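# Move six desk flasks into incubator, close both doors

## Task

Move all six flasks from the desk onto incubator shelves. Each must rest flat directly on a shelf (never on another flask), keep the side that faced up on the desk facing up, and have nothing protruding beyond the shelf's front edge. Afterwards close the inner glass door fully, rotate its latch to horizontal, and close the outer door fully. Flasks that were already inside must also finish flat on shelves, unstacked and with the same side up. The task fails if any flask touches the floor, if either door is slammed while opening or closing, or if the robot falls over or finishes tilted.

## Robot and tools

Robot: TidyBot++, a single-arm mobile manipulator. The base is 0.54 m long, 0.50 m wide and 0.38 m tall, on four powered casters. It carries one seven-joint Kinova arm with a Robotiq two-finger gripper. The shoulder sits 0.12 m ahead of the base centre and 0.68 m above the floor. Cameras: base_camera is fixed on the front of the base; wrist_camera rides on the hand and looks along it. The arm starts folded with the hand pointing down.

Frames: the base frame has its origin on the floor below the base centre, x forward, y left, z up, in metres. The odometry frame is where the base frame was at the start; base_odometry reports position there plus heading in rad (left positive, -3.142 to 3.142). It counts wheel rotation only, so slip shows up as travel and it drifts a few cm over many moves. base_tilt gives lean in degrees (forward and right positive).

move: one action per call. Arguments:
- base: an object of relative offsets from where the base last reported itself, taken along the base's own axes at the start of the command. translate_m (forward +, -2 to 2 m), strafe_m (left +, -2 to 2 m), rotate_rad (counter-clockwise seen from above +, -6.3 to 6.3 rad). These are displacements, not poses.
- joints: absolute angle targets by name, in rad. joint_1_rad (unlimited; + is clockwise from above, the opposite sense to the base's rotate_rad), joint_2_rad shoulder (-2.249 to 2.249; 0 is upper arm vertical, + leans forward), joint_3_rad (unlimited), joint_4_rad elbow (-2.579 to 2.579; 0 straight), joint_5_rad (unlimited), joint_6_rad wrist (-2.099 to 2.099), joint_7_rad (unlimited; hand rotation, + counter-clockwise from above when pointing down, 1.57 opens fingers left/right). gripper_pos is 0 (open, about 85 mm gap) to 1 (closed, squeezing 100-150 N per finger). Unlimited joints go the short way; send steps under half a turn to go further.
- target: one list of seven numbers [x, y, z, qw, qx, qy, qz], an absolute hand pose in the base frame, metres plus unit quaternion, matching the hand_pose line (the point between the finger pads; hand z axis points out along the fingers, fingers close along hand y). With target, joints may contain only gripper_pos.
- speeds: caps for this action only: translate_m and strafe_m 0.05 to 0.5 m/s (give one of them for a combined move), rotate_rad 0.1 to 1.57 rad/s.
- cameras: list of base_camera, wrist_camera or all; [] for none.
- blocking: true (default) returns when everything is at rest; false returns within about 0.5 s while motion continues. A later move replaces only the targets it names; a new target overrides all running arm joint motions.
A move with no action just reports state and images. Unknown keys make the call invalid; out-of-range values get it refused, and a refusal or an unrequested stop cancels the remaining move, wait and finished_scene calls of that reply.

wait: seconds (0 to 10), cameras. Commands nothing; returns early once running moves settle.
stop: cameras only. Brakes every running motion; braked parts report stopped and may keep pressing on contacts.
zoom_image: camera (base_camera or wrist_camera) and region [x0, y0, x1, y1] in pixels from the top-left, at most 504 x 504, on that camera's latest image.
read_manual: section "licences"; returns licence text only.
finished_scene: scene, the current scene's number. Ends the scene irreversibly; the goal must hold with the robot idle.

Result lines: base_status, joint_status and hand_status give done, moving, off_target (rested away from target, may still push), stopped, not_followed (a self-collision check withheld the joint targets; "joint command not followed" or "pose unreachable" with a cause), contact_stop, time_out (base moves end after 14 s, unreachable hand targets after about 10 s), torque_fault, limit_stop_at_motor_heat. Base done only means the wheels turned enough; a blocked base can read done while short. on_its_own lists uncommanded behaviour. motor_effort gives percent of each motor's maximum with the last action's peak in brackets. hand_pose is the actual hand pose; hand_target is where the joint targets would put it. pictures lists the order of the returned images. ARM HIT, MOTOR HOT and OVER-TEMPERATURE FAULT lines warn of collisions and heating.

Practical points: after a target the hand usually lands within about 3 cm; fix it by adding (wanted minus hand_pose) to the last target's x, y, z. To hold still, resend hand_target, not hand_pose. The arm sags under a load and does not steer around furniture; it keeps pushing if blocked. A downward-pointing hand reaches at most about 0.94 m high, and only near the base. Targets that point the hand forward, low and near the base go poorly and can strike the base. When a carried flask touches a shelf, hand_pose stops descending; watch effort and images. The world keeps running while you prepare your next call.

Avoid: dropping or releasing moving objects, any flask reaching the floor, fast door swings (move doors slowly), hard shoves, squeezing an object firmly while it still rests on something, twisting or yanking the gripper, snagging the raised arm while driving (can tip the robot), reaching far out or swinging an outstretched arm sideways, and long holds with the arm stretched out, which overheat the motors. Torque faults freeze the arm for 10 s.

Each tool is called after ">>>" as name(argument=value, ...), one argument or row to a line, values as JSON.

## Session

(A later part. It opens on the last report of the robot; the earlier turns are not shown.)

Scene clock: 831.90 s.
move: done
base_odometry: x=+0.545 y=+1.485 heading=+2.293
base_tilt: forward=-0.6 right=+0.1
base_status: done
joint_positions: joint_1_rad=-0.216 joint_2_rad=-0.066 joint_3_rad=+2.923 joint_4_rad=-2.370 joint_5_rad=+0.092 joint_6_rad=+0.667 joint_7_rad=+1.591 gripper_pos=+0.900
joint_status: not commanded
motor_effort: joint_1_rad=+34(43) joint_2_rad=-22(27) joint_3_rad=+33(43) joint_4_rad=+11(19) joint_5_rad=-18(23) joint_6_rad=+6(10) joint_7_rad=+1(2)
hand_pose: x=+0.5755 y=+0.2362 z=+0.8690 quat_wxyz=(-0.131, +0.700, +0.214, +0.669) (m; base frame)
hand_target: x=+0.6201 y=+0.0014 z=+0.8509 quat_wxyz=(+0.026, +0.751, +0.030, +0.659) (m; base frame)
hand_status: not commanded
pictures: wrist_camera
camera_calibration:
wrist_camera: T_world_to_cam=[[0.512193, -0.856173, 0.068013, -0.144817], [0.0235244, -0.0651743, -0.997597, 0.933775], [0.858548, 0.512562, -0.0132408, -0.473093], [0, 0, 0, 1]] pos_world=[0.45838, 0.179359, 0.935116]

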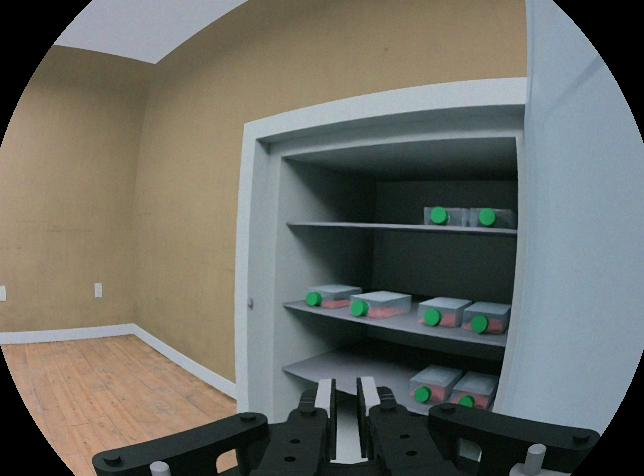

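>>> move(
  base={"strafe_m":0.25},
  speeds={"strafe_m":0.2},
  cameras=[],
)

>>> move(
  base={"translate_m":-0.2},
  joints={"joint_1_rad":0.0,"joint_2_rad":-0.3,"joint_3_rad":3.1416,"joint_4_rad":-2.15,"joint_5_rad":0.0,"joint_6_rad":-0.05,"gripper_pos":0.25},
  cameras=["wrist_camera"],
)

Scene clock: 841.37 s.
move: done
base_odometry: x=+0.357 y=+1.320 heading=+2.294
base_tilt: forward=-0.4 right=+0.2
base_status: done
joint_positions: joint_1_rad=-0.016 joint_2_rad=-0.089 joint_3_rad=+3.127 joint_4_rad=-2.382 joint_5_rad=+0.042 joint_6_rad=+0.666 joint_7_rad=+1.591 gripper_pos=+0.900
joint_status: not commanded
motor_effort: joint_1_rad=-1(37) joint_2_rad=-16(22) joint_3_rad=-1(38) joint_4_rad=+19(19) joint_5_rad=+0(20) joint_6_rad=+9(10) joint_7_rad=+1(2)
hand_pose: x=+0.6274 y=+0.0253 z=+0.8755 quat_wxyz=(-0.001, +0.726, +0.040, +0.687) (m; base frame)
hand_target: x=+0.6201 y=+0.0014 z=+0.8509 quat_wxyz=(+0.026, +0.751, +0.030, +0.659) (m; base frame)
hand_status: not commanded
pictures: none
No camera images: "cameras" was empty.

Scene clock: 843.07 s.
move: done
base_odometry: x=+0.489 y=+1.170 heading=+2.293
base_tilt: forward=-0.3 right=+0.2
base_status: done
joint_positions: joint_1_rad=-0.014 joint_2_rad=-0.306 joint_3_rad=+3.129 joint_4_rad=-2.162 joint_5_rad=+0.040 joint_6_rad=+0.026 joint_7_rad=+1.591 gripper_pos=+0.250
joint_status: all done
motor_effort: joint_1_rad=-1(4) joint_2_rad=-11(21) joint_3_rad=+0(4) joint_4_rad=+22(23) joint_5_rad=+1(2) joint_6_rad=+8(10) joint_7_rad=+0(1)
hand_pose: x=+0.5945 y=+0.0146 z=+0.9144 quat_wxyz=(+0.012, +0.792, +0.035, +0.609) (m; base frame)
hand_target: x=+0.5914 y=+0.0013 z=+0.8965 quat_wxyz=(+0.023, +0.813, +0.032, +0.581) (m; base frame)
hand_status: not commanded
pictures: wrist_camera
camera_calibration:
wrist_camera: T_world_to_cam=[[0.0757942, -0.996921, 0.02009, -0.0419867], [-0.197882, -0.0347858, -0.979608, 1.07884], [0.977291, 0.0702732, -0.199909, -0.268639], [0, 0, 0, 1]] pos_world=[0.479203, 0.0145489, 1.00398]

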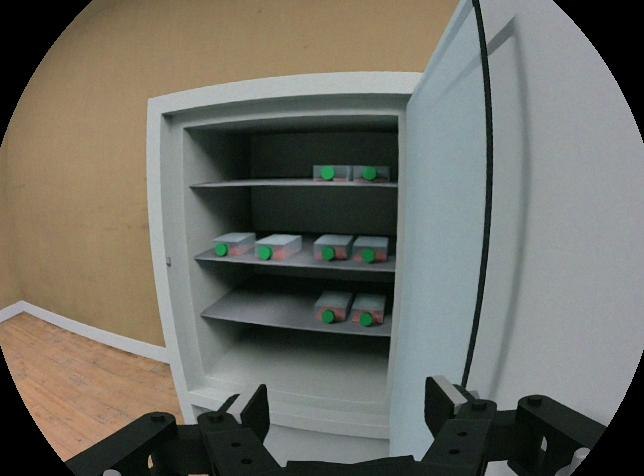

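>>> move(
  base={"rotate_rad":1.584},
  cameras=[],
)

>>> move(
  base={"translate_m":1.758,"strafe_m":1.125},
  joints={"joint_1_rad":0.28,"joint_2_rad":-0.15,"joint_4_rad":-2.15,"joint_6_rad":-0.05},
  cameras=["wrist_camera"],
)

Scene clock: 863.37 s.
move: done
base_odometry: x=+0.489 y=+1.170 heading=-2.406
base_tilt: forward=-0.3 right=+0.2
base_status: done
joint_positions: joint_1_rad=-0.013 joint_2_rad=-0.306 joint_3_rad=+3.131 joint_4_rad=-2.162 joint_5_rad=+0.040 joint_6_rad=+0.022 joint_7_rad=+1.591 gripper_pos=+0.250
joint_status: not commanded
motor_effort: joint_1_rad=+0(2) joint_2_rad=-11(13) joint_3_rad=-1(3) joint_4_rad=+21(23) joint_5_rad=+0(1) joint_6_rad=+8(9) joint_7_rad=+0(1)
hand_pose: x=+0.5943 y=+0.0130 z=+0.9135 quat_wxyz=(+0.012, +0.793, +0.034, +0.608) (m; base frame)
hand_target: x=+0.5914 y=+0.0013 z=+0.8965 quat_wxyz=(+0.023, +0.813, +0.032, +0.581) (m; base frame)
hand_status: not commanded
pictures: none
No camera images: "cameras" was empty.

Scene clock: 868.83 s.
move: done
base_odometry: x=-0.060 y=-0.844 heading=-2.405
base_tilt: forward=-0.3 right=+0.2
base_status: done
joint_positions: joint_1_rad=+0.263 joint_2_rad=-0.159 joint_3_rad=+3.133 joint_4_rad=-2.161 joint_5_rad=+0.040 joint_6_rad=+0.020 joint_7_rad=+1.591 gripper_pos=+0.250
joint_status: all done
motor_effort: joint_1_rad=+0(3) joint_2_rad=-15(17) joint_3_rad=-1(2) joint_4_rad=+20(23) joint_5_rad=+1(1) joint_6_rad=+8(10) joint_7_rad=+0(1)
hand_pose: x=+0.6074 y=-0.1250 z=+0.8412 quat_wxyz=(+0.086, +0.833, -0.080, +0.541) (m; base frame)
hand_target: x=+0.5991 y=-0.1367 z=+0.8235 quat_wxyz=(+0.093, +0.850, -0.086, +0.511) (m; base frame)
hand_status: not commanded
pictures: wrist_camera
camera_calibration:
wrist_camera: T_world_to_cam=[[-0.200611, -0.97962, 0.0100166, -0.00214533], [-0.340319, 0.060097, -0.938388, 1.06855], [0.918661, -0.19166, -0.345439, -0.160714], [0, 0, 0, 1]] pos_world=[0.510857, -0.0971204, 0.947215]

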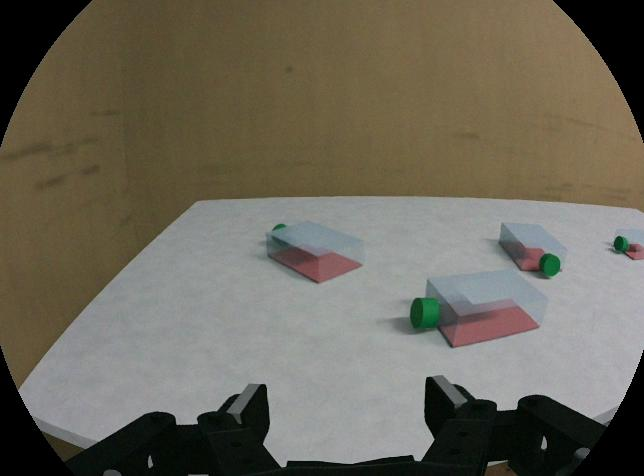

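>>> move(
  joints={"joint_1_rad":0.51,"joint_2_rad":0.0,"joint_4_rad":-0.9,"joint_6_rad":-2.0,"joint_7_rad":0.54,"gripper_pos":0.3},
  cameras=["wrist_camera"],
)

>>> move(
  base={"translate_m":0.2},
  speeds={"translate_m":0.2},
  cameras=["wrist_camera","base_camera"],
)

Scene clock: 925.27 s.
move: done
base_odometry: x=-0.060 y=-0.844 heading=-2.405
base_tilt: forward=-0.3 right=+0.2
base_status: not commanded
joint_positions: joint_1_rad=+0.487 joint_2_rad=-0.016 joint_3_rad=+3.133 joint_4_rad=-0.916 joint_5_rad=+0.040 joint_6_rad=-1.923 joint_7_rad=+0.605 gripper_pos=+0.300
joint_status: all done
motor_effort: joint_1_rad=+0(1) joint_2_rad=-16(19) joint_3_rad=-1(1) joint_4_rad=+16(23) joint_5_rad=+1(1) joint_6_rad=+3(10) joint_7_rad=+0(1)
hand_pose: x=+0.4131 y=-0.1640 z=+1.0025 quat_wxyz=(-0.021, +0.734, -0.660, +0.158) (m; base frame)
hand_target: x=+0.3996 y=-0.1554 z=+0.9957 quat_wxyz=(-0.031, +0.712, -0.691, +0.116) (m; base frame)
hand_status: not commanded
pictures: wrist_camera
camera_calibration:
wrist_camera: T_world_to_cam=[[-0.951996, -0.106023, -0.287164, 0.670644], [-0.0315613, 0.9671, -0.25243, 0.489689], [0.30448, -0.231249, -0.924022, 0.893138], [0, 0, 0, 1]] pos_world=[0.381963, -0.195937, 1.14148]

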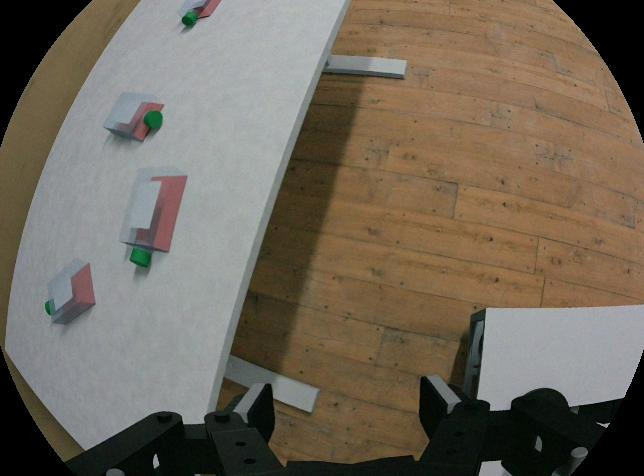

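Scene clock: 926.97 s.
move: done
base_odometry: x=-0.208 y=-0.978 heading=-2.405
base_tilt: forward=-0.4 right=+0.1
base_status: done
joint_positions: joint_1_rad=+0.491 joint_2_rad=+0.002 joint_3_rad=+3.133 joint_4_rad=-0.915 joint_5_rad=+0.040 joint_6_rad=-1.930 joint_7_rad=+0.604 gripper_pos=+0.300
joint_status: not commanded
motor_effort: joint_1_rad=+0(1) joint_2_rad=-17(20) joint_3_rad=-1(2) joint_4_rad=+15(16) joint_5_rad=+1(1) joint_6_rad=+3(4) joint_7_rad=+0(1)
hand_pose: x=+0.4158 y=-0.1669 z=+0.9962 quat_wxyz=(-0.018, +0.734, -0.663, +0.147) (m; base frame)
hand_target: x=+0.3996 y=-0.1554 z=+0.9957 quat_wxyz=(-0.031, +0.712, -0.691, +0.116) (m; base frame)
hand_status: not commanded
pictures: base_camera, wrist_camera
camera_calibration:
wrist_camera: T_world_to_cam=[[-0.958257, -0.0977679, -0.268673, 0.656611], [-0.031497, 0.970095, -0.240671, 0.479724], [0.284168, -0.222163, -0.93268, 0.904556], [0, 0, 0, 1]] pos_world=[0.387266, -0.200224, 1.13553]

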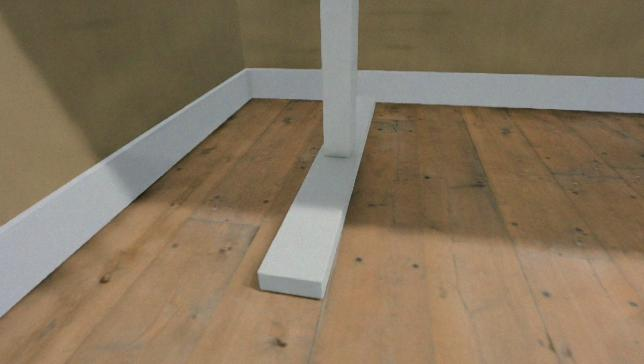

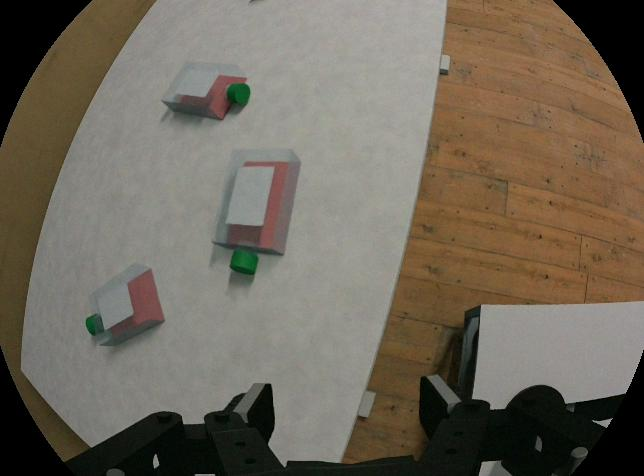

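>>> move(
  joints={"joint_1_rad":0.53,"joint_2_rad":0.719,"joint_4_rad":-0.43,"joint_6_rad":-2.03,"joint_7_rad":0.33},
  cameras=["wrist_camera"],
)

Scene clock: 943.87 s.
move: done
base_odometry: x=-0.208 y=-0.978 heading=-2.405
base_tilt: forward=-0.3 right=+0.2
base_status: not commanded
joint_positions: joint_1_rad=+0.507 joint_2_rad=+0.717 joint_3_rad=+3.133 joint_4_rad=-0.448 joint_5_rad=+0.040 joint_6_rad=-1.955 joint_7_rad=+0.395 gripper_pos=+0.300
joint_status: all done
motor_effort: joint_1_rad=+0(1) joint_2_rad=-42(46) joint_3_rad=-1(2) joint_4_rad=+16(18) joint_5_rad=+1(1) joint_6_rad=+1(5) joint_7_rad=+0(1)
hand_pose: x=+0.6157 y=-0.2840 z=+0.8121 quat_wxyz=(+0.011, +0.663, -0.748, +0.016) (m; base frame)
hand_target: x=+0.5962 y=-0.2781 z=+0.8160 quat_wxyz=(+0.007, +0.633, -0.774, -0.018) (m; base frame)
hand_status: not commanded
pictures: wrist_camera
camera_calibration:
wrist_camera: T_world_to_cam=[[-0.987388, 0.149067, -0.0533283, 0.700492], [0.153686, 0.98337, -0.0967646, 0.328147], [0.0380171, -0.10374, -0.993878, 0.884858], [0, 0, 0, 1]] pos_world=[0.607586, -0.335315, 0.94855]

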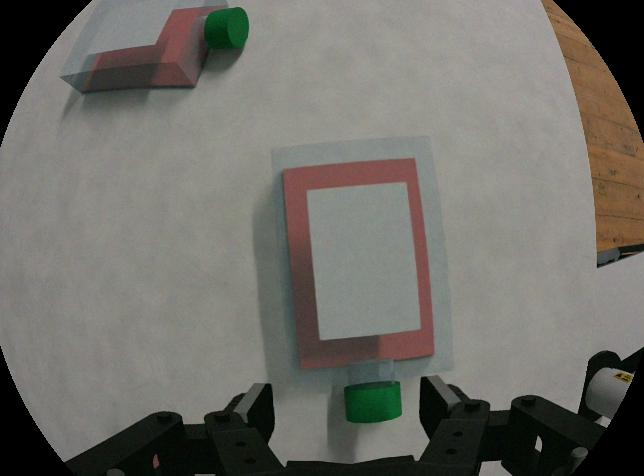

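>>> move(
  joints={"joint_7_rad":0.46},
  base={"translate_m":-0.02,"strafe_m":0.02},
  speeds={"translate_m":0.1},
  cameras=["wrist_camera"],
)

Scene clock: 949.73 s.
move: done
base_odometry: x=-0.180 y=-0.980 heading=-2.405
base_tilt: forward=-0.2 right=+0.2
base_status: done
joint_positions: joint_1_rad=+0.511 joint_2_rad=+0.717 joint_3_rad=+3.133 joint_4_rad=-0.446 joint_5_rad=+0.040 joint_6_rad=-1.961 joint_7_rad=+0.463 gripper_pos=+0.300
joint_status: all done
motor_effort: joint_1_rad=+0(2) joint_2_rad=-42(45) joint_3_rad=-1(2) joint_4_rad=+16(17) joint_5_rad=+0(1) joint_6_rad=+1(2) joint_7_rad=+0(1)
hand_pose: x=+0.6130 y=-0.2852 z=+0.8128 quat_wxyz=(+0.012, +0.687, -0.727, +0.013) (m; base frame)
hand_target: x=+0.5962 y=-0.2781 z=+0.8160 quat_wxyz=(+0.005, +0.682, -0.731, -0.018) (m; base frame)
hand_status: not commanded
pictures: wrist_camera
camera_calibration:
wrist_camera: T_world_to_cam=[[-0.995195, 0.0860472, -0.0467275, 0.679441], [0.0901967, 0.991336, -0.0954819, 0.369911], [0.0381067, -0.0992378, -0.994334, 0.887123], [0, 0, 0, 1]] pos_world=[0.609006, -0.337134, 0.949164]

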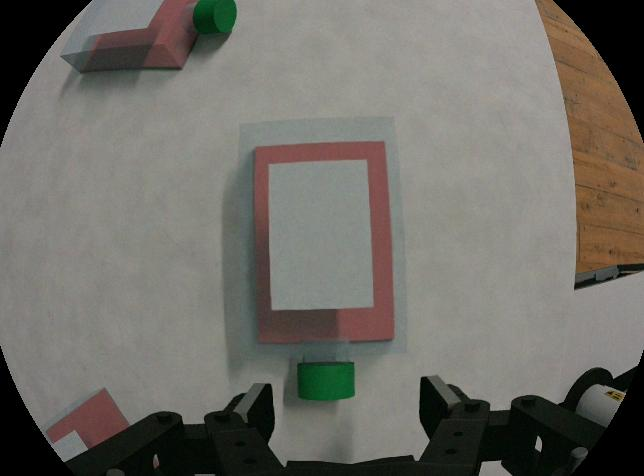

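>>> move(
  base={"translate_m":0.006,"strafe_m":0.013},
  speeds={"translate_m":0.05},
  joints={"joint_2_rad":0.655,"joint_4_rad":-0.74,"joint_6_rad":-1.69},
  cameras=["wrist_camera"],
)

Scene clock: 954.50 s.
move: done
base_odometry: x=-0.175 y=-0.993 heading=-2.405
base_tilt: forward=-0.3 right=+0.3
base_status: done
joint_positions: joint_1_rad=+0.518 joint_2_rad=+0.671 joint_3_rad=+3.133 joint_4_rad=-0.713 joint_5_rad=+0.040 joint_6_rad=-1.766 joint_7_rad=+0.463 gripper_pos=+0.300
joint_status: all done
motor_effort: joint_1_rad=+0(3) joint_2_rad=-42(45) joint_3_rad=-2(2) joint_4_rad=+16(19) joint_5_rad=+1(1) joint_6_rad=+0(1) joint_7_rad=+0(1)
hand_pose: x=+0.6086 y=-0.2877 z=+0.7585 quat_wxyz=(+0.017, +0.687, -0.726, +0.001) (m; base frame)
hand_target: x=+0.6231 y=-0.2938 z=+0.7597 quat_wxyz=(-0.008, +0.682, -0.731, +0.027) (m; base frame)
hand_status: not commanded
pictures: wrist_camera
camera_calibration:
wrist_camera: T_world_to_cam=[[-0.996073, 0.0858161, -0.0217572, 0.654265], [0.0873969, 0.992369, -0.0869841, 0.3632], [0.0141265, -0.0885441, -0.995972, 0.851927], [0, 0, 0, 1]] pos_world=[0.607919, -0.341142, 0.894324]

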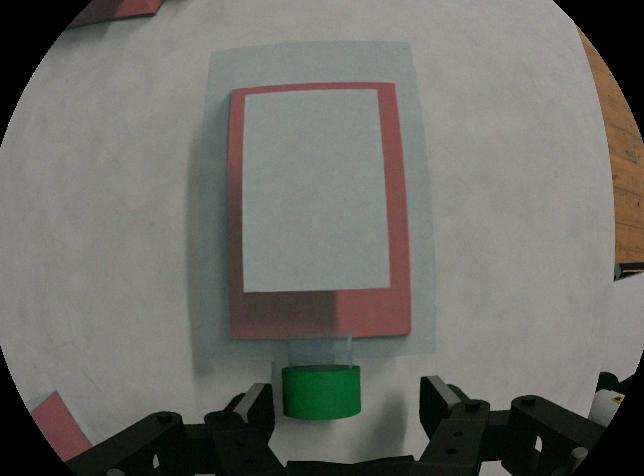

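>>> move(
  base={"translate_m":0.011},
  speeds={"translate_m":0.05},
  joints={"joint_2_rad":0.65,"joint_4_rad":-0.81,"joint_6_rad":-1.61},
  cameras=["wrist_camera"],
)

Scene clock: 960.50 s.
move: done
base_odometry: x=-0.183 y=-1.001 heading=-2.405
base_tilt: forward=-0.3 right=+0.2
base_status: done
joint_positions: joint_1_rad=+0.519 joint_2_rad=+0.661 joint_3_rad=+3.133 joint_4_rad=-0.786 joint_5_rad=+0.040 joint_6_rad=-1.684 joint_7_rad=+0.463 gripper_pos=+0.300
joint_status: all done
motor_effort: joint_1_rad=-1(2) joint_2_rad=-42(44) joint_3_rad=-1(3) joint_4_rad=+18(19) joint_5_rad=+1(1) joint_6_rad=+0(1) joint_7_rad=+0(1)
hand_pose: x=+0.6134 y=-0.2912 z=+0.7418 quat_wxyz=(+0.015, +0.688, -0.726, +0.010) (m; base frame)
hand_target: x=+0.6282 y=-0.2968 z=+0.7410 quat_wxyz=(-0.010, +0.681, -0.731, +0.034) (m; base frame)
hand_status: not commanded
pictures: wrist_camera
camera_calibration:
wrist_camera: T_world_to_cam=[[-0.995731, 0.0834982, -0.0393466, 0.671113], [0.0869318, 0.991614, -0.0956298, 0.371268], [0.0310317, -0.0986421, -0.994639, 0.820668], [0, 0, 0, 1]] pos_world=[0.610506, -0.343239, 0.878179]

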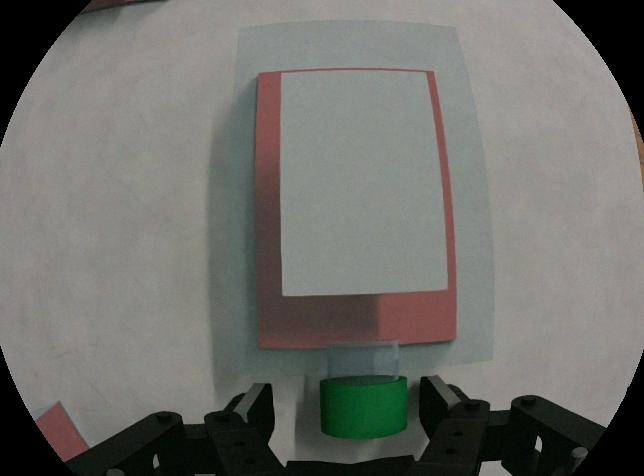

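>>> move(
  joints={"gripper_pos":0.95},
  cameras=["wrist_camera"],
)

>>> move(
  joints={"joint_2_rad":0.64,"joint_4_rad":-0.66,"joint_6_rad":-1.85},
  cameras=["wrist_camera"],
)

Scene clock: 968.57 s.
move: off_target
base_odometry: x=-0.183 y=-1.001 heading=-2.405
base_tilt: forward=-0.3 right=+0.2
base_status: not commanded
joint_positions: joint_1_rad=+0.519 joint_2_rad=+0.654 joint_3_rad=+3.133 joint_4_rad=-0.786 joint_5_rad=+0.040 joint_6_rad=-1.681 joint_7_rad=+0.463 gripper_pos=+0.682
joint_status: gripper_pos off_target (ended at +0.682, target +0.950)
motor_effort: joint_1_rad=+0(1) joint_2_rad=-41(43) joint_3_rad=-1(2) joint_4_rad=+18(18) joint_5_rad=+1(2) joint_6_rad=+0(1) joint_7_rad=+0(1)
hand_pose: x=+0.6136 y=-0.2912 z=+0.7459 quat_wxyz=(+0.013, +0.688, -0.726, +0.015) (m; base frame)
hand_target: x=+0.6282 y=-0.2968 z=+0.7410 quat_wxyz=(-0.010, +0.681, -0.731, +0.034) (m; base frame)
hand_status: not commanded
pictures: wrist_camera
camera_calibration:
wrist_camera: T_world_to_cam=[[-0.995384, 0.0831608, -0.0479149, 0.677573], [0.0875948, 0.991185, -0.099399, 0.374033], [0.0392264, -0.103137, -0.993893, 0.817807], [0, 0, 0, 1]] pos_world=[0.609602, -0.342737, 0.882458]

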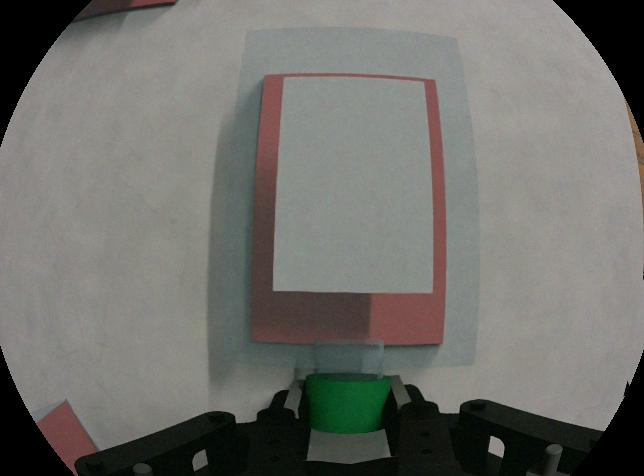

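Scene clock: 969.63 s.
move: done
base_odometry: x=-0.183 y=-1.001 heading=-2.405
base_tilt: forward=-0.3 right=+0.2
base_status: not commanded
joint_positions: joint_1_rad=+0.519 joint_2_rad=+0.647 joint_3_rad=+3.133 joint_4_rad=-0.675 joint_5_rad=+0.040 joint_6_rad=-1.783 joint_7_rad=+0.463 gripper_pos=+0.682
joint_status: all done
motor_effort: joint_1_rad=-1(1) joint_2_rad=-42(45) joint_3_rad=-1(2) joint_4_rad=+18(19) joint_5_rad=+1(1) joint_6_rad=+0(2) joint_7_rad=+0(1)
hand_pose: x=+0.6098 y=-0.2890 z=+0.7838 quat_wxyz=(+0.011, +0.686, -0.727, +0.022) (m; base frame)
hand_target: x=+0.5956 y=-0.2777 z=+0.7921 quat_wxyz=(+0.001, +0.682, -0.731, -0.004) (m; base frame)
hand_status: not commanded
pictures: wrist_camera
camera_calibration:
wrist_camera: T_world_to_cam=[[-0.994311, 0.0867678, -0.0617879, 0.686608], [0.0929157, 0.990145, -0.104784, 0.376553], [0.0520871, -0.109929, -0.992574, 0.845018], [0, 0, 0, 1]] pos_world=[0.603699, -0.339526, 0.920624]

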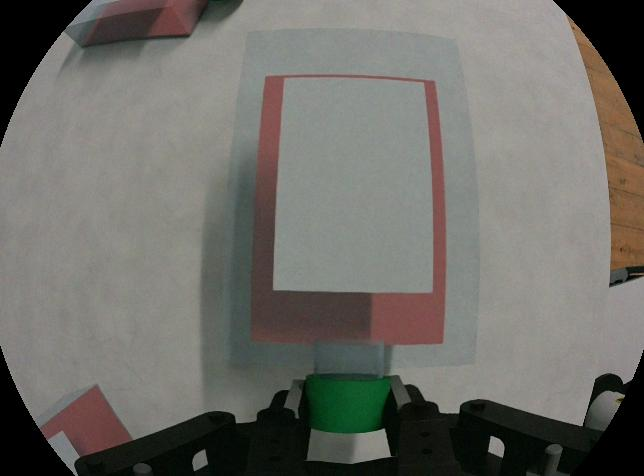

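>>> move(
  joints={"joint_7_rad":1.66},
  cameras=["wrist_camera"],
)

>>> move(
  joints={"joint_2_rad":0.65,"joint_4_rad":-0.79,"joint_6_rad":-1.635},
  cameras=[],
)

>>> move(
  joints={"joint_2_rad":0.645,"joint_4_rad":-0.815,"joint_6_rad":-1.61},
  cameras=["wrist_camera"],
)

Scene clock: 978.77 s.
move: done
base_odometry: x=-0.183 y=-1.001 heading=-2.405
base_tilt: forward=-0.2 right=+0.2
base_status: not commanded
joint_positions: joint_1_rad=+0.519 joint_2_rad=+0.647 joint_3_rad=+3.133 joint_4_rad=-0.675 joint_5_rad=+0.040 joint_6_rad=-1.783 joint_7_rad=+1.598 gripper_pos=+0.682
joint_status: all done
motor_effort: joint_1_rad=-1(1) joint_2_rad=-42(42) joint_3_rad=-2(2) joint_4_rad=+17(18) joint_5_rad=+1(1) joint_6_rad=+1(1) joint_7_rad=+0(1)
hand_pose: x=+0.6098 y=-0.2890 z=+0.7838 quat_wxyz=(+0.021, +0.969, -0.245, +0.013) (m; base frame)
hand_target: x=+0.5956 y=-0.2777 z=+0.7921 quat_wxyz=(-0.001, +0.976, -0.219, -0.004) (m; base frame)
hand_status: not commanded
pictures: wrist_camera
camera_calibration:
wrist_camera: T_world_to_cam=[[-0.501292, -0.865217, -0.0103232, 0.0705639], [-0.860811, 0.499879, -0.0955315, 0.809205], [0.0878158, -0.0390029, -0.995373, 0.845918], [0, 0, 0, 1]] pos_world=[0.65766, -0.310458, 0.920037]

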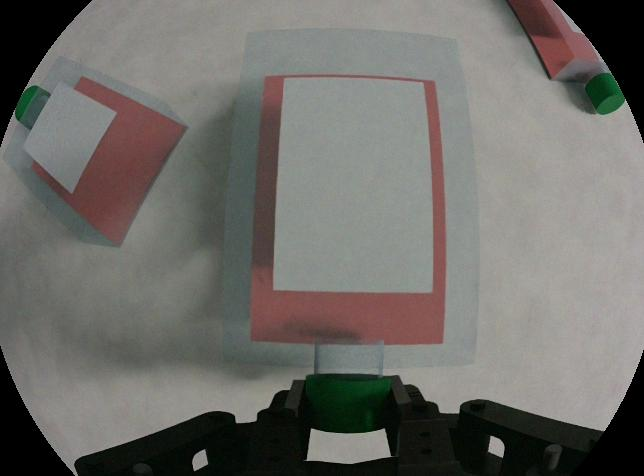

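Scene clock: 979.77 s.
move: done
base_odometry: x=-0.183 y=-1.001 heading=-2.405
base_tilt: forward=-0.3 right=+0.2
base_status: not commanded
joint_positions: joint_1_rad=+0.519 joint_2_rad=+0.653 joint_3_rad=+3.133 joint_4_rad=-0.769 joint_5_rad=+0.040 joint_6_rad=-1.700 joint_7_rad=+1.598 gripper_pos=+0.682
joint_status: all done
motor_effort: joint_1_rad=-1(1) joint_2_rad=-42(45) joint_3_rad=-2(2) joint_4_rad=+17(19) joint_5_rad=+1(1) joint_6_rad=+1(2) joint_7_rad=+0(1)
hand_pose: x=+0.6125 y=-0.2906 z=+0.7514 quat_wxyz=(+0.019, +0.970, -0.243, +0.005) (m; base frame)
hand_target: x=+0.6262 y=-0.2956 z=+0.7472 quat_wxyz=(+0.010, +0.975, -0.219, +0.032) (m; base frame)
hand_status: not commanded
pictures: none
No camera images: "cameras" was empty.

Scene clock: 980.40 s.
move: done
base_odometry: x=-0.183 y=-1.001 heading=-2.405
base_tilt: forward=-0.3 right=+0.2
base_status: not commanded
joint_positions: joint_1_rad=+0.519 joint_2_rad=+0.650 joint_3_rad=+3.133 joint_4_rad=-0.790 joint_5_rad=+0.040 joint_6_rad=-1.680 joint_7_rad=+1.598 gripper_pos=+0.682
joint_status: all done
motor_effort: joint_1_rad=+0(1) joint_2_rad=-41(43) joint_3_rad=-1(2) joint_4_rad=+17(18) joint_5_rad=+1(1) joint_6_rad=+0(1) joint_7_rad=+0(0)
hand_pose: x=+0.6130 y=-0.2908 z=+0.7467 quat_wxyz=(+0.019, +0.970, -0.243, +0.006) (m; base frame)
hand_target: x=+0.6267 y=-0.2959 z=+0.7423 quat_wxyz=(+0.011, +0.975, -0.218, +0.034) (m; base frame)
hand_status: not commanded
pictures: wrist_camera
camera_calibration:
wrist_camera: T_world_to_cam=[[-0.497715, -0.867289, -0.00948758, 0.0667944], [-0.864009, 0.496732, -0.0821289, 0.80034], [0.0759423, -0.0326795, -0.996577, 0.818691], [0, 0, 0, 1]] pos_world=[0.662573, -0.31287, 0.882253]

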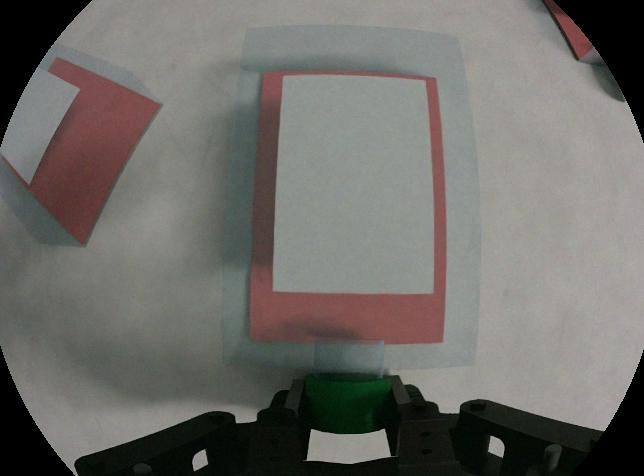

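>>> move(
  joints={"gripper_pos":0.35},
  cameras=[],
)

>>> move(
  joints={"joint_2_rad":0.62,"joint_4_rad":-0.5,"joint_6_rad":-2.0},
  cameras=[],
)

>>> move(
  base={"translate_m":-0.12},
  joints={"joint_2_rad":-0.1,"joint_4_rad":-2.1,"joint_6_rad":-0.1,"joint_7_rad":1.65,"gripper_pos":0.25},
  cameras=["wrist_camera"],
)

Scene clock: 988.60 s.
move: done
base_odometry: x=-0.183 y=-1.001 heading=-2.405
base_tilt: forward=-0.3 right=+0.2
base_status: not commanded
joint_positions: joint_1_rad=+0.519 joint_2_rad=+0.650 joint_3_rad=+3.133 joint_4_rad=-0.790 joint_5_rad=+0.040 joint_6_rad=-1.680 joint_7_rad=+1.598 gripper_pos=+0.350
joint_status: all done
motor_effort: joint_1_rad=-1(1) joint_2_rad=-42(42) joint_3_rad=-1(2) joint_4_rad=+17(18) joint_5_rad=+1(1) joint_6_rad=+1(1) joint_7_rad=+0(1)
hand_pose: x=+0.6130 y=-0.2908 z=+0.7467 quat_wxyz=(+0.019, +0.970, -0.243, +0.006) (m; base frame)
hand_target: x=+0.6267 y=-0.2959 z=+0.7423 quat_wxyz=(+0.011, +0.975, -0.218, +0.034) (m; base frame)
hand_status: not commanded
pictures: none
No camera images: "cameras" was empty.

Scene clock: 990.03 s.
move: done
base_odometry: x=-0.183 y=-1.001 heading=-2.405
base_tilt: forward=-0.3 right=+0.2
base_status: not commanded
joint_positions: joint_1_rad=+0.519 joint_2_rad=+0.626 joint_3_rad=+3.133 joint_4_rad=-0.513 joint_5_rad=+0.040 joint_6_rad=-1.924 joint_7_rad=+1.598 gripper_pos=+0.350
joint_status: all done
motor_effort: joint_1_rad=+0(1) joint_2_rad=-40(44) joint_3_rad=-1(2) joint_4_rad=+16(19) joint_5_rad=+1(1) joint_6_rad=+1(2) joint_7_rad=+0(1)
hand_pose: x=+0.5984 y=-0.2823 z=+0.8443 quat_wxyz=(+0.026, +0.968, -0.248, +0.034) (m; base frame)
hand_target: x=+0.5805 y=-0.2689 z=+0.8500 quat_wxyz=(+0.003, +0.976, -0.219, +0.010) (m; base frame)
hand_status: not commanded
pictures: none
No camera images: "cameras" was empty.

Scene clock: 993.30 s.
move: done
base_odometry: x=-0.094 y=-0.920 heading=-2.405
base_tilt: forward=-0.3 right=+0.2
base_status: done
joint_positions: joint_1_rad=+0.524 joint_2_rad=-0.085 joint_3_rad=+3.133 joint_4_rad=-2.071 joint_5_rad=+0.040 joint_6_rad=-0.178 joint_7_rad=+1.598 gripper_pos=+0.250
joint_status: all done
motor_effort: joint_1_rad=+0(3) joint_2_rad=-18(45) joint_3_rad=-1(2) joint_4_rad=+20(22) joint_5_rad=+1(1) joint_6_rad=+7(9) joint_7_rad=+0(1)
hand_pose: x=+0.5623 y=-0.2520 z=+0.8002 quat_wxyz=(+0.138, +0.860, -0.198, +0.449) (m; base frame)
hand_target: x=+0.5619 y=-0.2580 z=+0.8125 quat_wxyz=(+0.149, +0.845, -0.194, +0.475) (m; base frame)
hand_status: not commanded
pictures: wrist_camera
camera_calibration:
wrist_camera: T_world_to_cam=[[-0.449042, -0.893465, 0.00906669, 0.0269508], [-0.45855, 0.221727, -0.860563, 1.06733], [0.766873, -0.390586, -0.509263, 0.0085589], [0, 0, 0, 1]] pos_world=[0.494962, -0.209233, 0.922618]

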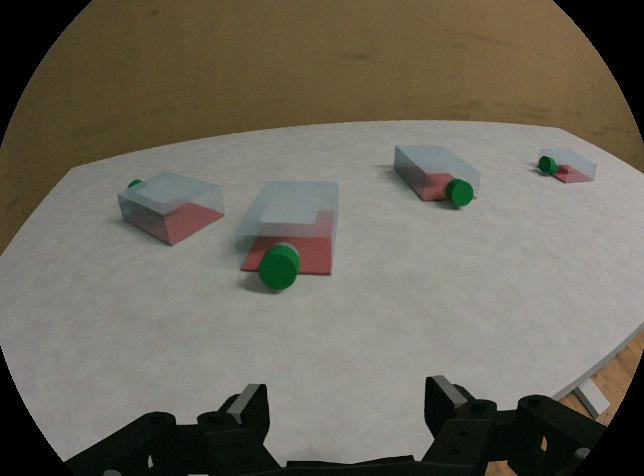

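>>> move(
  base={"translate_m":0.11},
  joints={"joint_2_rad":0.0,"joint_4_rad":-2.06,"joint_6_rad":-0.05},
  speeds={"translate_m":0.15},
  cameras=["wrist_camera"],
)

Scene clock: 999.17 s.
move: done
base_odometry: x=-0.175 y=-0.994 heading=-2.404
base_tilt: forward=-0.3 right=+0.2
base_status: done
joint_positions: joint_1_rad=+0.524 joint_2_rad=-0.001 joint_3_rad=+3.133 joint_4_rad=-2.064 joint_5_rad=+0.040 joint_6_rad=-0.123 joint_7_rad=+1.598 gripper_pos=+0.250
joint_status: all done
motor_effort: joint_1_rad=-1(2) joint_2_rad=-20(23) joint_3_rad=-1(2) joint_4_rad=+20(22) joint_5_rad=+1(1) joint_6_rad=+7(8) joint_7_rad=+0(1)
hand_pose: x=+0.5809 y=-0.2618 z=+0.7748 quat_wxyz=(+0.134, +0.865, -0.199, +0.440) (m; base frame)
hand_target: x=+0.5896 y=-0.2742 z=+0.7950 quat_wxyz=(+0.148, +0.848, -0.194, +0.471) (m; base frame)
hand_status: not commanded
pictures: wrist_camera
camera_calibration:
wrist_camera: T_world_to_cam=[[-0.447122, -0.894451, 0.00627844, 0.0275736], [-0.473812, 0.230886, -0.84982, 1.05911], [0.758673, -0.382948, -0.527036, -0.00198552], [0, 0, 0, 1]] pos_world=[0.515656, -0.220632, 0.898837]

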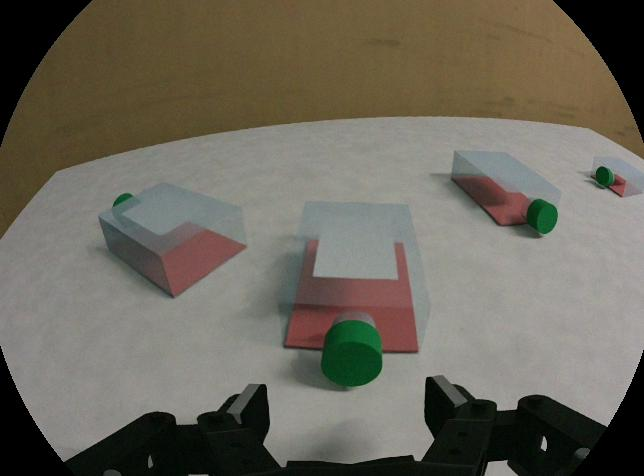

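>>> move(
  joints={"joint_2_rad":0.12,"joint_4_rad":-2.12,"joint_6_rad":0.26},
  cameras=[],
)

>>> move(
  joints={"joint_2_rad":0.187,"joint_4_rad":-2.095,"joint_6_rad":0.3},
  cameras=["wrist_camera"],
)

Scene clock: 1006.17 s.
move: done
base_odometry: x=-0.175 y=-0.994 heading=-2.404
base_tilt: forward=-0.4 right=+0.2
base_status: not commanded
joint_positions: joint_1_rad=+0.524 joint_2_rad=+0.114 joint_3_rad=+3.133 joint_4_rad=-2.094 joint_5_rad=+0.040 joint_6_rad=+0.182 joint_7_rad=+1.598 gripper_pos=+0.250
joint_status: all done
motor_effort: joint_1_rad=-1(1) joint_2_rad=-24(26) joint_3_rad=-1(2) joint_4_rad=+19(21) joint_5_rad=+0(1) joint_6_rad=+8(9) joint_7_rad=+0(0)
hand_pose: x=+0.6254 y=-0.2829 z=+0.7758 quat_wxyz=(+0.148, +0.828, -0.188, +0.508) (m; base frame)
hand_target: x=+0.6223 y=-0.2933 z=+0.7807 quat_wxyz=(+0.165, +0.815, -0.187, +0.523) (m; base frame)
hand_status: not commanded
pictures: none
No camera images: "cameras" was empty.

Scene clock: 1007.03 s.
move: done
base_odometry: x=-0.175 y=-0.994 heading=-2.404
base_tilt: forward=-0.4 right=+0.2
base_status: not commanded
joint_positions: joint_1_rad=+0.524 joint_2_rad=+0.180 joint_3_rad=+3.133 joint_4_rad=-2.094 joint_5_rad=+0.040 joint_6_rad=+0.225 joint_7_rad=+1.598 gripper_pos=+0.250
joint_status: all done
motor_effort: joint_1_rad=+0(1) joint_2_rad=-26(28) joint_3_rad=-1(1) joint_4_rad=+18(20) joint_5_rad=+0(1) joint_6_rad=+8(8) joint_7_rad=+0(1)
hand_pose: x=+0.6356 y=-0.2881 z=+0.7496 quat_wxyz=(+0.145, +0.833, -0.189, +0.499) (m; base frame)
hand_target: x=+0.6388 y=-0.3030 z=+0.7656 quat_wxyz=(+0.164, +0.815, -0.187, +0.523) (m; base frame)
hand_status: not commanded
pictures: wrist_camera
camera_calibration:
wrist_camera: T_world_to_cam=[[-0.437834, -0.899043, 0.00487538, 0.0225132], [-0.366998, 0.173772, -0.913847, 1.03331], [0.82074, -0.401903, -0.40603, -0.202449], [0, 0, 0, 1]] pos_world=[0.555237, -0.240685, 0.861976]

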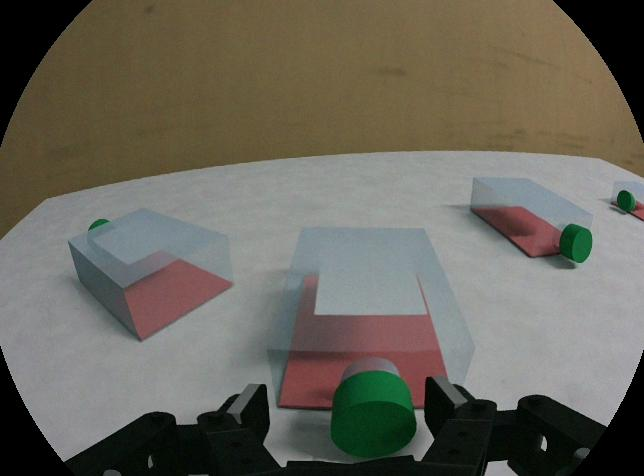

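>>> move(
  joints={"joint_1_rad":0.562,"joint_2_rad":0.187,"joint_4_rad":-2.11,"joint_6_rad":0.305},
  cameras=["wrist_camera"],
)

Scene clock: 1011.57 s.
move: done
base_odometry: x=-0.175 y=-0.994 heading=-2.404
base_tilt: forward=-0.4 right=+0.3
base_status: not commanded
joint_positions: joint_1_rad=+0.547 joint_2_rad=+0.180 joint_3_rad=+3.133 joint_4_rad=-2.094 joint_5_rad=+0.040 joint_6_rad=+0.229 joint_7_rad=+1.598 gripper_pos=+0.250
joint_status: all done
motor_effort: joint_1_rad=+0(2) joint_2_rad=-26(26) joint_3_rad=-1(2) joint_4_rad=+18(19) joint_5_rad=+1(1) joint_6_rad=+8(9) joint_7_rad=+0(1)
hand_pose: x=+0.6292 y=-0.3001 z=+0.7506 quat_wxyz=(+0.151, +0.830, -0.198, +0.499) (m; base frame)
hand_target: x=+0.6252 y=-0.3172 z=+0.7592 quat_wxyz=(+0.171, +0.815, -0.201, +0.516) (m; base frame)
hand_status: not commanded
pictures: wrist_camera
camera_calibration:
wrist_camera: T_world_to_cam=[[-0.458328, -0.888768, 0.00510484, 0.0247346], [-0.360075, 0.180429, -0.915309, 1.03265], [0.812577, -0.42135, -0.402719, -0.204835], [0, 0, 0, 1]] pos_world=[0.54961, -0.250643, 0.862573]

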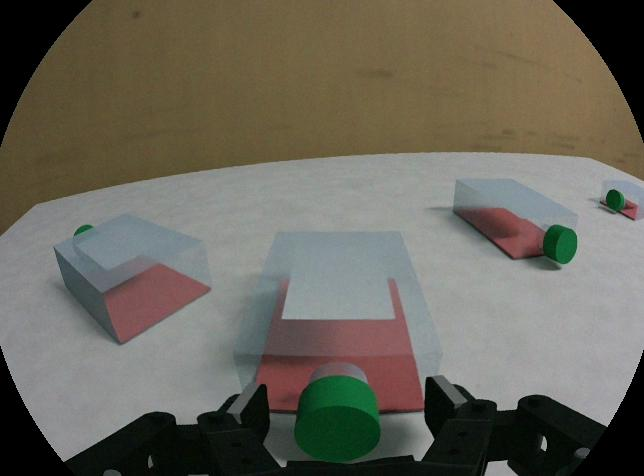

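>>> move(
  joints={"joint_2_rad":0.2,"joint_4_rad":-2.125,"joint_6_rad":0.305},
  cameras=[],
)

>>> move(
  joints={"gripper_pos":0.95},
  cameras=["wrist_camera"],
)

>>> move(
  joints={"joint_2_rad":-0.1,"joint_4_rad":-2.1,"joint_6_rad":-0.05},
  cameras=["wrist_camera"],
)

Scene clock: 1016.17 s.
move: done
base_odometry: x=-0.175 y=-0.994 heading=-2.404
base_tilt: forward=-0.3 right=+0.2
base_status: not commanded
joint_positions: joint_1_rad=+0.547 joint_2_rad=+0.186 joint_3_rad=+3.133 joint_4_rad=-2.102 joint_5_rad=+0.040 joint_6_rad=+0.233 joint_7_rad=+1.598 gripper_pos=+0.250
joint_status: all done
motor_effort: joint_1_rad=+0(1) joint_2_rad=-26(27) joint_3_rad=-1(2) joint_4_rad=+18(19) joint_5_rad=+1(1) joint_6_rad=+8(9) joint_7_rad=+0(0)
hand_pose: x=+0.6277 y=-0.2991 z=+0.7437 quat_wxyz=(+0.149, +0.833, -0.199, +0.495) (m; base frame)
hand_target: x=+0.6216 y=-0.3149 z=+0.7438 quat_wxyz=(+0.168, +0.822, -0.202, +0.505) (m; base frame)
hand_status: not commanded
pictures: none
No camera images: "cameras" was empty.

Scene clock: 1017.10 s.
move: off_target
base_odometry: x=-0.175 y=-0.994 heading=-2.404
base_tilt: forward=-0.4 right=+0.2
base_status: not commanded
joint_positions: joint_1_rad=+0.547 joint_2_rad=+0.186 joint_3_rad=+3.133 joint_4_rad=-2.102 joint_5_rad=+0.040 joint_6_rad=+0.241 joint_7_rad=+1.598 gripper_pos=+0.681
joint_status: gripper_pos off_target (ended at +0.681, target +0.950)
motor_effort: joint_1_rad=+0(1) joint_2_rad=-25(25) joint_3_rad=-1(2) joint_4_rad=+17(18) joint_5_rad=+1(1) joint_6_rad=+7(8) joint_7_rad=+0(1)
hand_pose: x=+0.6287 y=-0.2996 z=+0.7460 quat_wxyz=(+0.150, +0.831, -0.198, +0.498) (m; base frame)
hand_target: x=+0.6216 y=-0.3149 z=+0.7438 quat_wxyz=(+0.168, +0.822, -0.202, +0.505) (m; base frame)
hand_status: not commanded
pictures: wrist_camera
camera_calibration:
wrist_camera: T_world_to_cam=[[-0.457962, -0.88896, 0.00461111, 0.0250172], [-0.362006, 0.181751, -0.914286, 1.02912], [0.811925, -0.420377, -0.405044, -0.203721], [0, 0, 0, 1]] pos_world=[0.54941, -0.250443, 0.858275]

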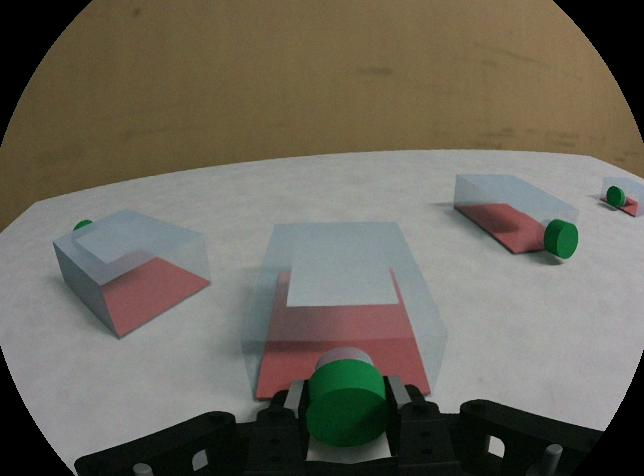

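Scene clock: 1018.53 s.
move: done
base_odometry: x=-0.175 y=-0.994 heading=-2.404
base_tilt: forward=-0.3 right=+0.2
base_status: not commanded
joint_positions: joint_1_rad=+0.547 joint_2_rad=-0.090 joint_3_rad=+3.133 joint_4_rad=-2.103 joint_5_rad=+0.040 joint_6_rad=+0.019 joint_7_rad=+1.598 gripper_pos=+0.681
joint_status: all done
motor_effort: joint_1_rad=+0(1) joint_2_rad=-19(30) joint_3_rad=-1(1) joint_4_rad=+21(22) joint_5_rad=+0(1) joint_6_rad=+9(10) joint_7_rad=+0(1)
hand_pose: x=+0.5749 y=-0.2703 z=+0.8386 quat_wxyz=(+0.162, +0.817, -0.196, +0.518) (m; base frame)
hand_target: x=+0.5598 y=-0.2760 z=+0.8261 quat_wxyz=(+0.164, +0.830, -0.204, +0.493) (m; base frame)
hand_status: not commanded
pictures: wrist_camera
camera_calibration:
wrist_camera: T_world_to_cam=[[-0.464826, -0.885279, 0.0147392, 0.0224687], [-0.321695, 0.153354, -0.934342, 1.07495], [0.824893, -0.439048, -0.356073, -0.163749], [0, 0, 0, 1]] pos_world=[0.491328, -0.216851, 0.945737]

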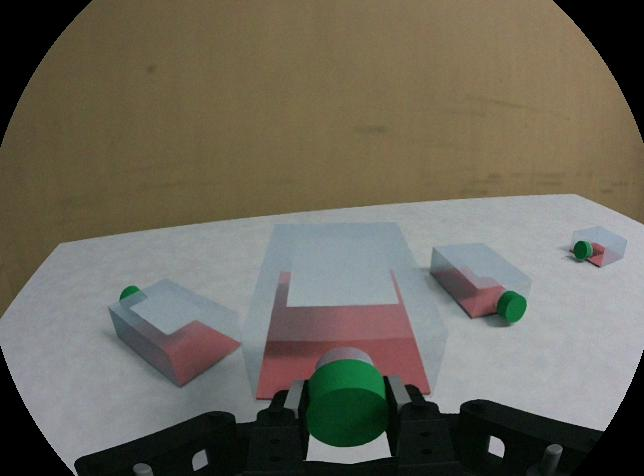

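>>> move(
  joints={"joint_2_rad":-0.333,"joint_4_rad":-2.05,"joint_6_rad":-0.37},
  base={"translate_m":-0.55,"strafe_m":-0.3},
  cameras=[],
)

>>> move(
  joints={"joint_1_rad":0.0},
  base={"rotate_rad":-1.592},
  cameras=["wrist_camera"],
)

Scene clock: 1046.47 s.
move: done
base_odometry: x=+0.030 y=-0.402 heading=-2.405
base_tilt: forward=-0.3 right=+0.3
base_status: done
joint_positions: joint_1_rad=+0.548 joint_2_rad=-0.322 joint_3_rad=+3.135 joint_4_rad=-2.065 joint_5_rad=+0.040 joint_6_rad=-0.304 joint_7_rad=+1.598 gripper_pos=+0.681
joint_status: all done
motor_effort: joint_1_rad=+0(2) joint_2_rad=-12(22) joint_3_rad=-1(3) joint_4_rad=+23(24) joint_5_rad=+0(1) joint_6_rad=+9(10) joint_7_rad=+1(1)
hand_pose: x=+0.5065 y=-0.2352 z=+0.8845 quat_wxyz=(+0.161, +0.829, -0.204, +0.495) (m; base frame)
hand_target: x=+0.4956 y=-0.2356 z=+0.8800 quat_wxyz=(+0.159, +0.839, -0.207, +0.478) (m; base frame)
hand_status: not commanded
pictures: none
No camera images: "cameras" was empty.

Scene clock: 1049.00 s.
move: done
base_odometry: x=+0.030 y=-0.402 heading=+2.287
base_tilt: forward=-0.3 right=+0.2
base_status: done
joint_positions: joint_1_rad=+0.022 joint_2_rad=-0.322 joint_3_rad=+3.138 joint_4_rad=-2.065 joint_5_rad=+0.040 joint_6_rad=-0.304 joint_7_rad=+1.598 gripper_pos=+0.681
joint_status: all done
motor_effort: joint_1_rad=+0(2) joint_2_rad=-11(13) joint_3_rad=-1(2) joint_4_rad=+23(24) joint_5_rad=+0(1) joint_6_rad=+8(9) joint_7_rad=+0(1)
hand_pose: x=+0.5721 y=-0.0103 z=+0.8845 quat_wxyz=(+0.027, +0.854, +0.017, +0.520) (m; base frame)
hand_target: x=+0.5632 y=+0.0013 z=+0.8800 quat_wxyz=(+0.020, +0.863, +0.034, +0.503) (m; base frame)
hand_status: not commanded
pictures: wrist_camera
camera_calibration:
wrist_camera: T_world_to_cam=[[0.0253442, -0.999543, 0.0164795, -0.0325647], [-0.404683, -0.025332, -0.914106, 1.10476], [0.914106, 0.0164983, -0.405141, -0.0338405], [0, 0, 0, 1]] pos_world=[0.478839, -0.00400566, 0.996698]

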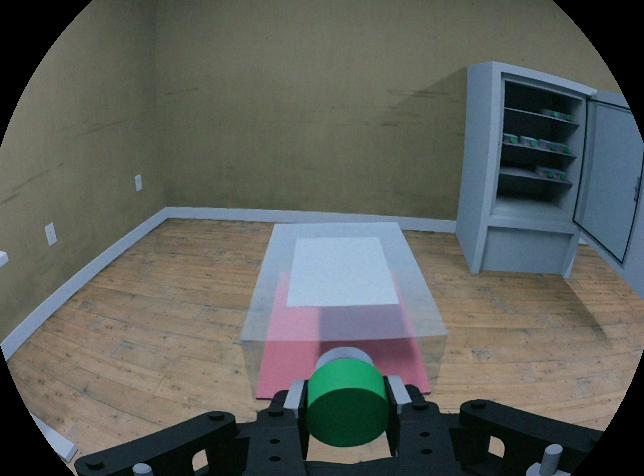

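>>> move(
  joints={"joint_1_rad":-0.03},
  base={"translate_m":1.2,"strafe_m":-0.93},
  cameras=["wrist_camera","base_camera"],
)

Scene clock: 1064.13 s.
move: done
base_odometry: x=-0.056 y=+1.114 heading=+2.287
base_tilt: forward=-0.4 right=+0.2
base_status: done
joint_positions: joint_1_rad=-0.015 joint_2_rad=-0.326 joint_3_rad=+3.138 joint_4_rad=-2.065 joint_5_rad=+0.040 joint_6_rad=-0.306 joint_7_rad=+1.598 gripper_pos=+0.681
joint_status: all done
motor_effort: joint_1_rad=+0(2) joint_2_rad=-11(14) joint_3_rad=-1(2) joint_4_rad=+23(24) joint_5_rad=+1(1) joint_6_rad=+9(9) joint_7_rad=+0(1)
hand_pose: x=+0.5711 y=+0.0062 z=+0.8858 quat_wxyz=(+0.018, +0.853, +0.033, +0.521) (m; base frame)
hand_target: x=+0.5630 y=+0.0147 z=+0.8800 quat_wxyz=(+0.012, +0.863, +0.047, +0.503) (m; base frame)
hand_status: not commanded
pictures: base_camera, wrist_camera
camera_calibration:
wrist_camera: T_world_to_cam=[[0.0617354, -0.997958, 0.0163768, -0.0367754], [-0.401486, -0.0398519, -0.914998, 1.10502], [0.913782, 0.0499127, -0.403126, -0.0344674], [0, 0, 0, 1]] pos_world=[0.477414, 0.00905714, 0.997796]

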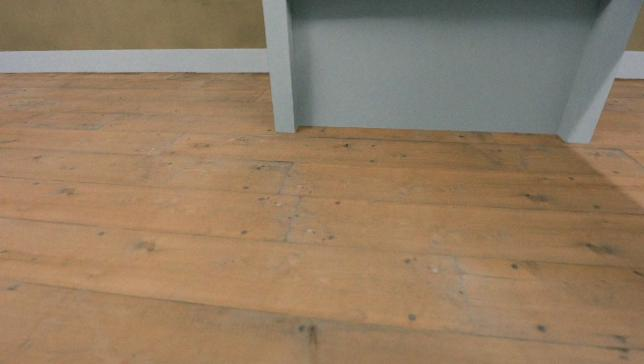

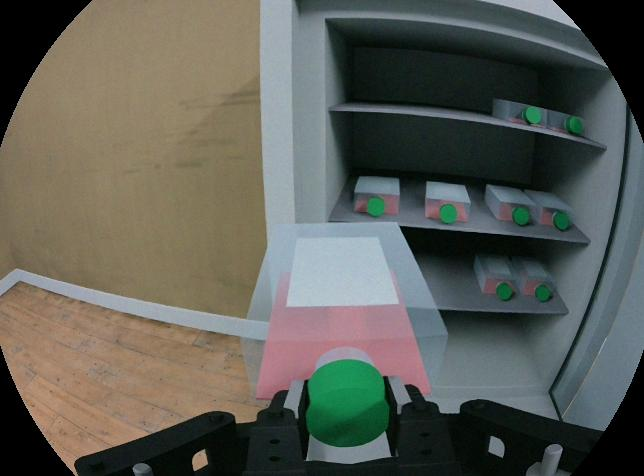

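>>> move(
  base={"rotate_rad":-0.08},
  cameras=["wrist_camera","base_camera"],
)

Scene clock: 1071.93 s.
move: done
base_odometry: x=-0.056 y=+1.114 heading=+2.207
base_tilt: forward=-0.3 right=+0.2
base_status: done
joint_positions: joint_1_rad=-0.017 joint_2_rad=-0.326 joint_3_rad=+3.141 joint_4_rad=-2.065 joint_5_rad=+0.040 joint_6_rad=-0.306 joint_7_rad=+1.598 gripper_pos=+0.681
joint_status: not commanded
motor_effort: joint_1_rad=-1(2) joint_2_rad=-11(12) joint_3_rad=-1(3) joint_4_rad=+23(23) joint_5_rad=+0(1) joint_6_rad=+9(9) joint_7_rad=+0(1)
hand_pose: x=+0.5711 y=+0.0056 z=+0.8858 quat_wxyz=(+0.018, +0.853, +0.032, +0.521) (m; base frame)
hand_target: x=+0.5630 y=+0.0147 z=+0.8800 quat_wxyz=(+0.012, +0.863, +0.047, +0.503) (m; base frame)
hand_status: not commanded
pictures: base_camera, wrist_camera
camera_calibration:
wrist_camera: T_world_to_cam=[[0.0608731, -0.998022, 0.0156712, -0.0361628], [-0.401565, -0.0388606, -0.915006, 1.10507], [0.913805, 0.0494062, -0.403137, -0.0345289], [0, 0, 0, 1]] pos_world=[0.477512, 0.00855842, 0.997794]

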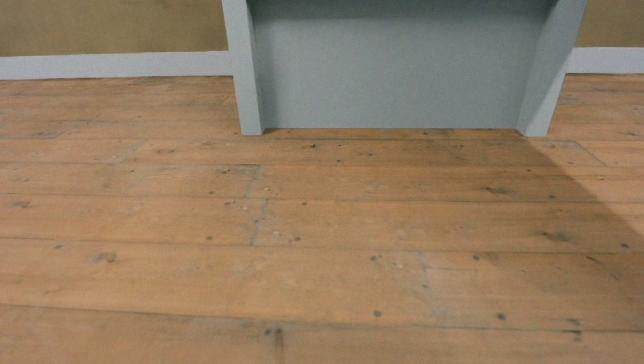

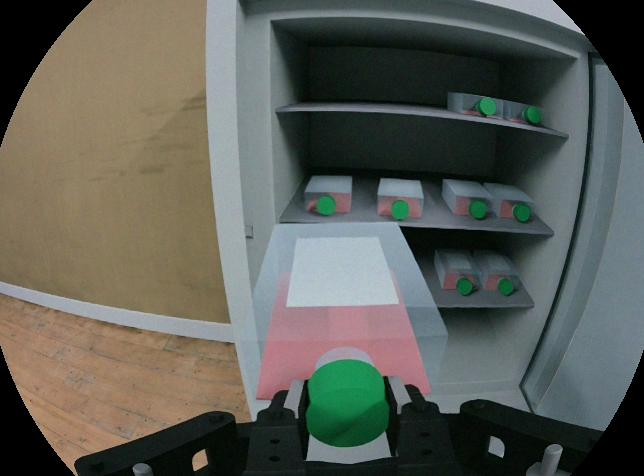

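>>> move(
  joints={"joint_1_rad":-0.02,"joint_2_rad":0.29,"joint_4_rad":-2.33,"joint_6_rad":0.64},
  base={"translate_m":0.18,"strafe_m":0.035},
  speeds={"translate_m":0.2},
  cameras=["wrist_camera"],
)

Scene clock: 1084.93 s.
move: done
base_odometry: x=-0.191 y=+1.238 heading=+2.206
base_tilt: forward=-0.4 right=+0.2
base_status: done
joint_positions: joint_1_rad=-0.017 joint_2_rad=+0.282 joint_3_rad=+3.141 joint_4_rad=-2.308 joint_5_rad=+0.040 joint_6_rad=+0.556 joint_7_rad=+1.598 gripper_pos=+0.681
joint_status: all done
motor_effort: joint_1_rad=+0(1) joint_2_rad=-26(30) joint_3_rad=-1(2) joint_4_rad=+15(24) joint_5_rad=+0(1) joint_6_rad=+8(10) joint_7_rad=+0(1)
hand_pose: x=+0.6790 y=+0.0177 z=+0.6789 quat_wxyz=(+0.002, +0.850, +0.039, +0.526) (m; base frame)
hand_target: x=+0.6814 y=+0.0126 z=+0.6886 quat_wxyz=(+0.016, +0.835, +0.041, +0.548) (m; base frame)
hand_status: not commanded
pictures: wrist_camera
camera_calibration:
wrist_camera: T_world_to_cam=[[0.0881482, -0.996103, -0.00283557, -0.0334802], [-0.392089, -0.03208, -0.919368, 0.955847], [0.915694, 0.0821524, -0.393389, -0.225563], [0, 0, 0, 1]] pos_world=[0.584274, 0.0158443, 0.789946]

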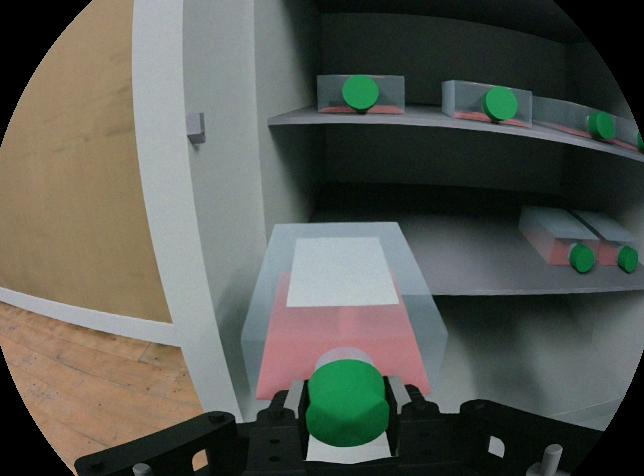

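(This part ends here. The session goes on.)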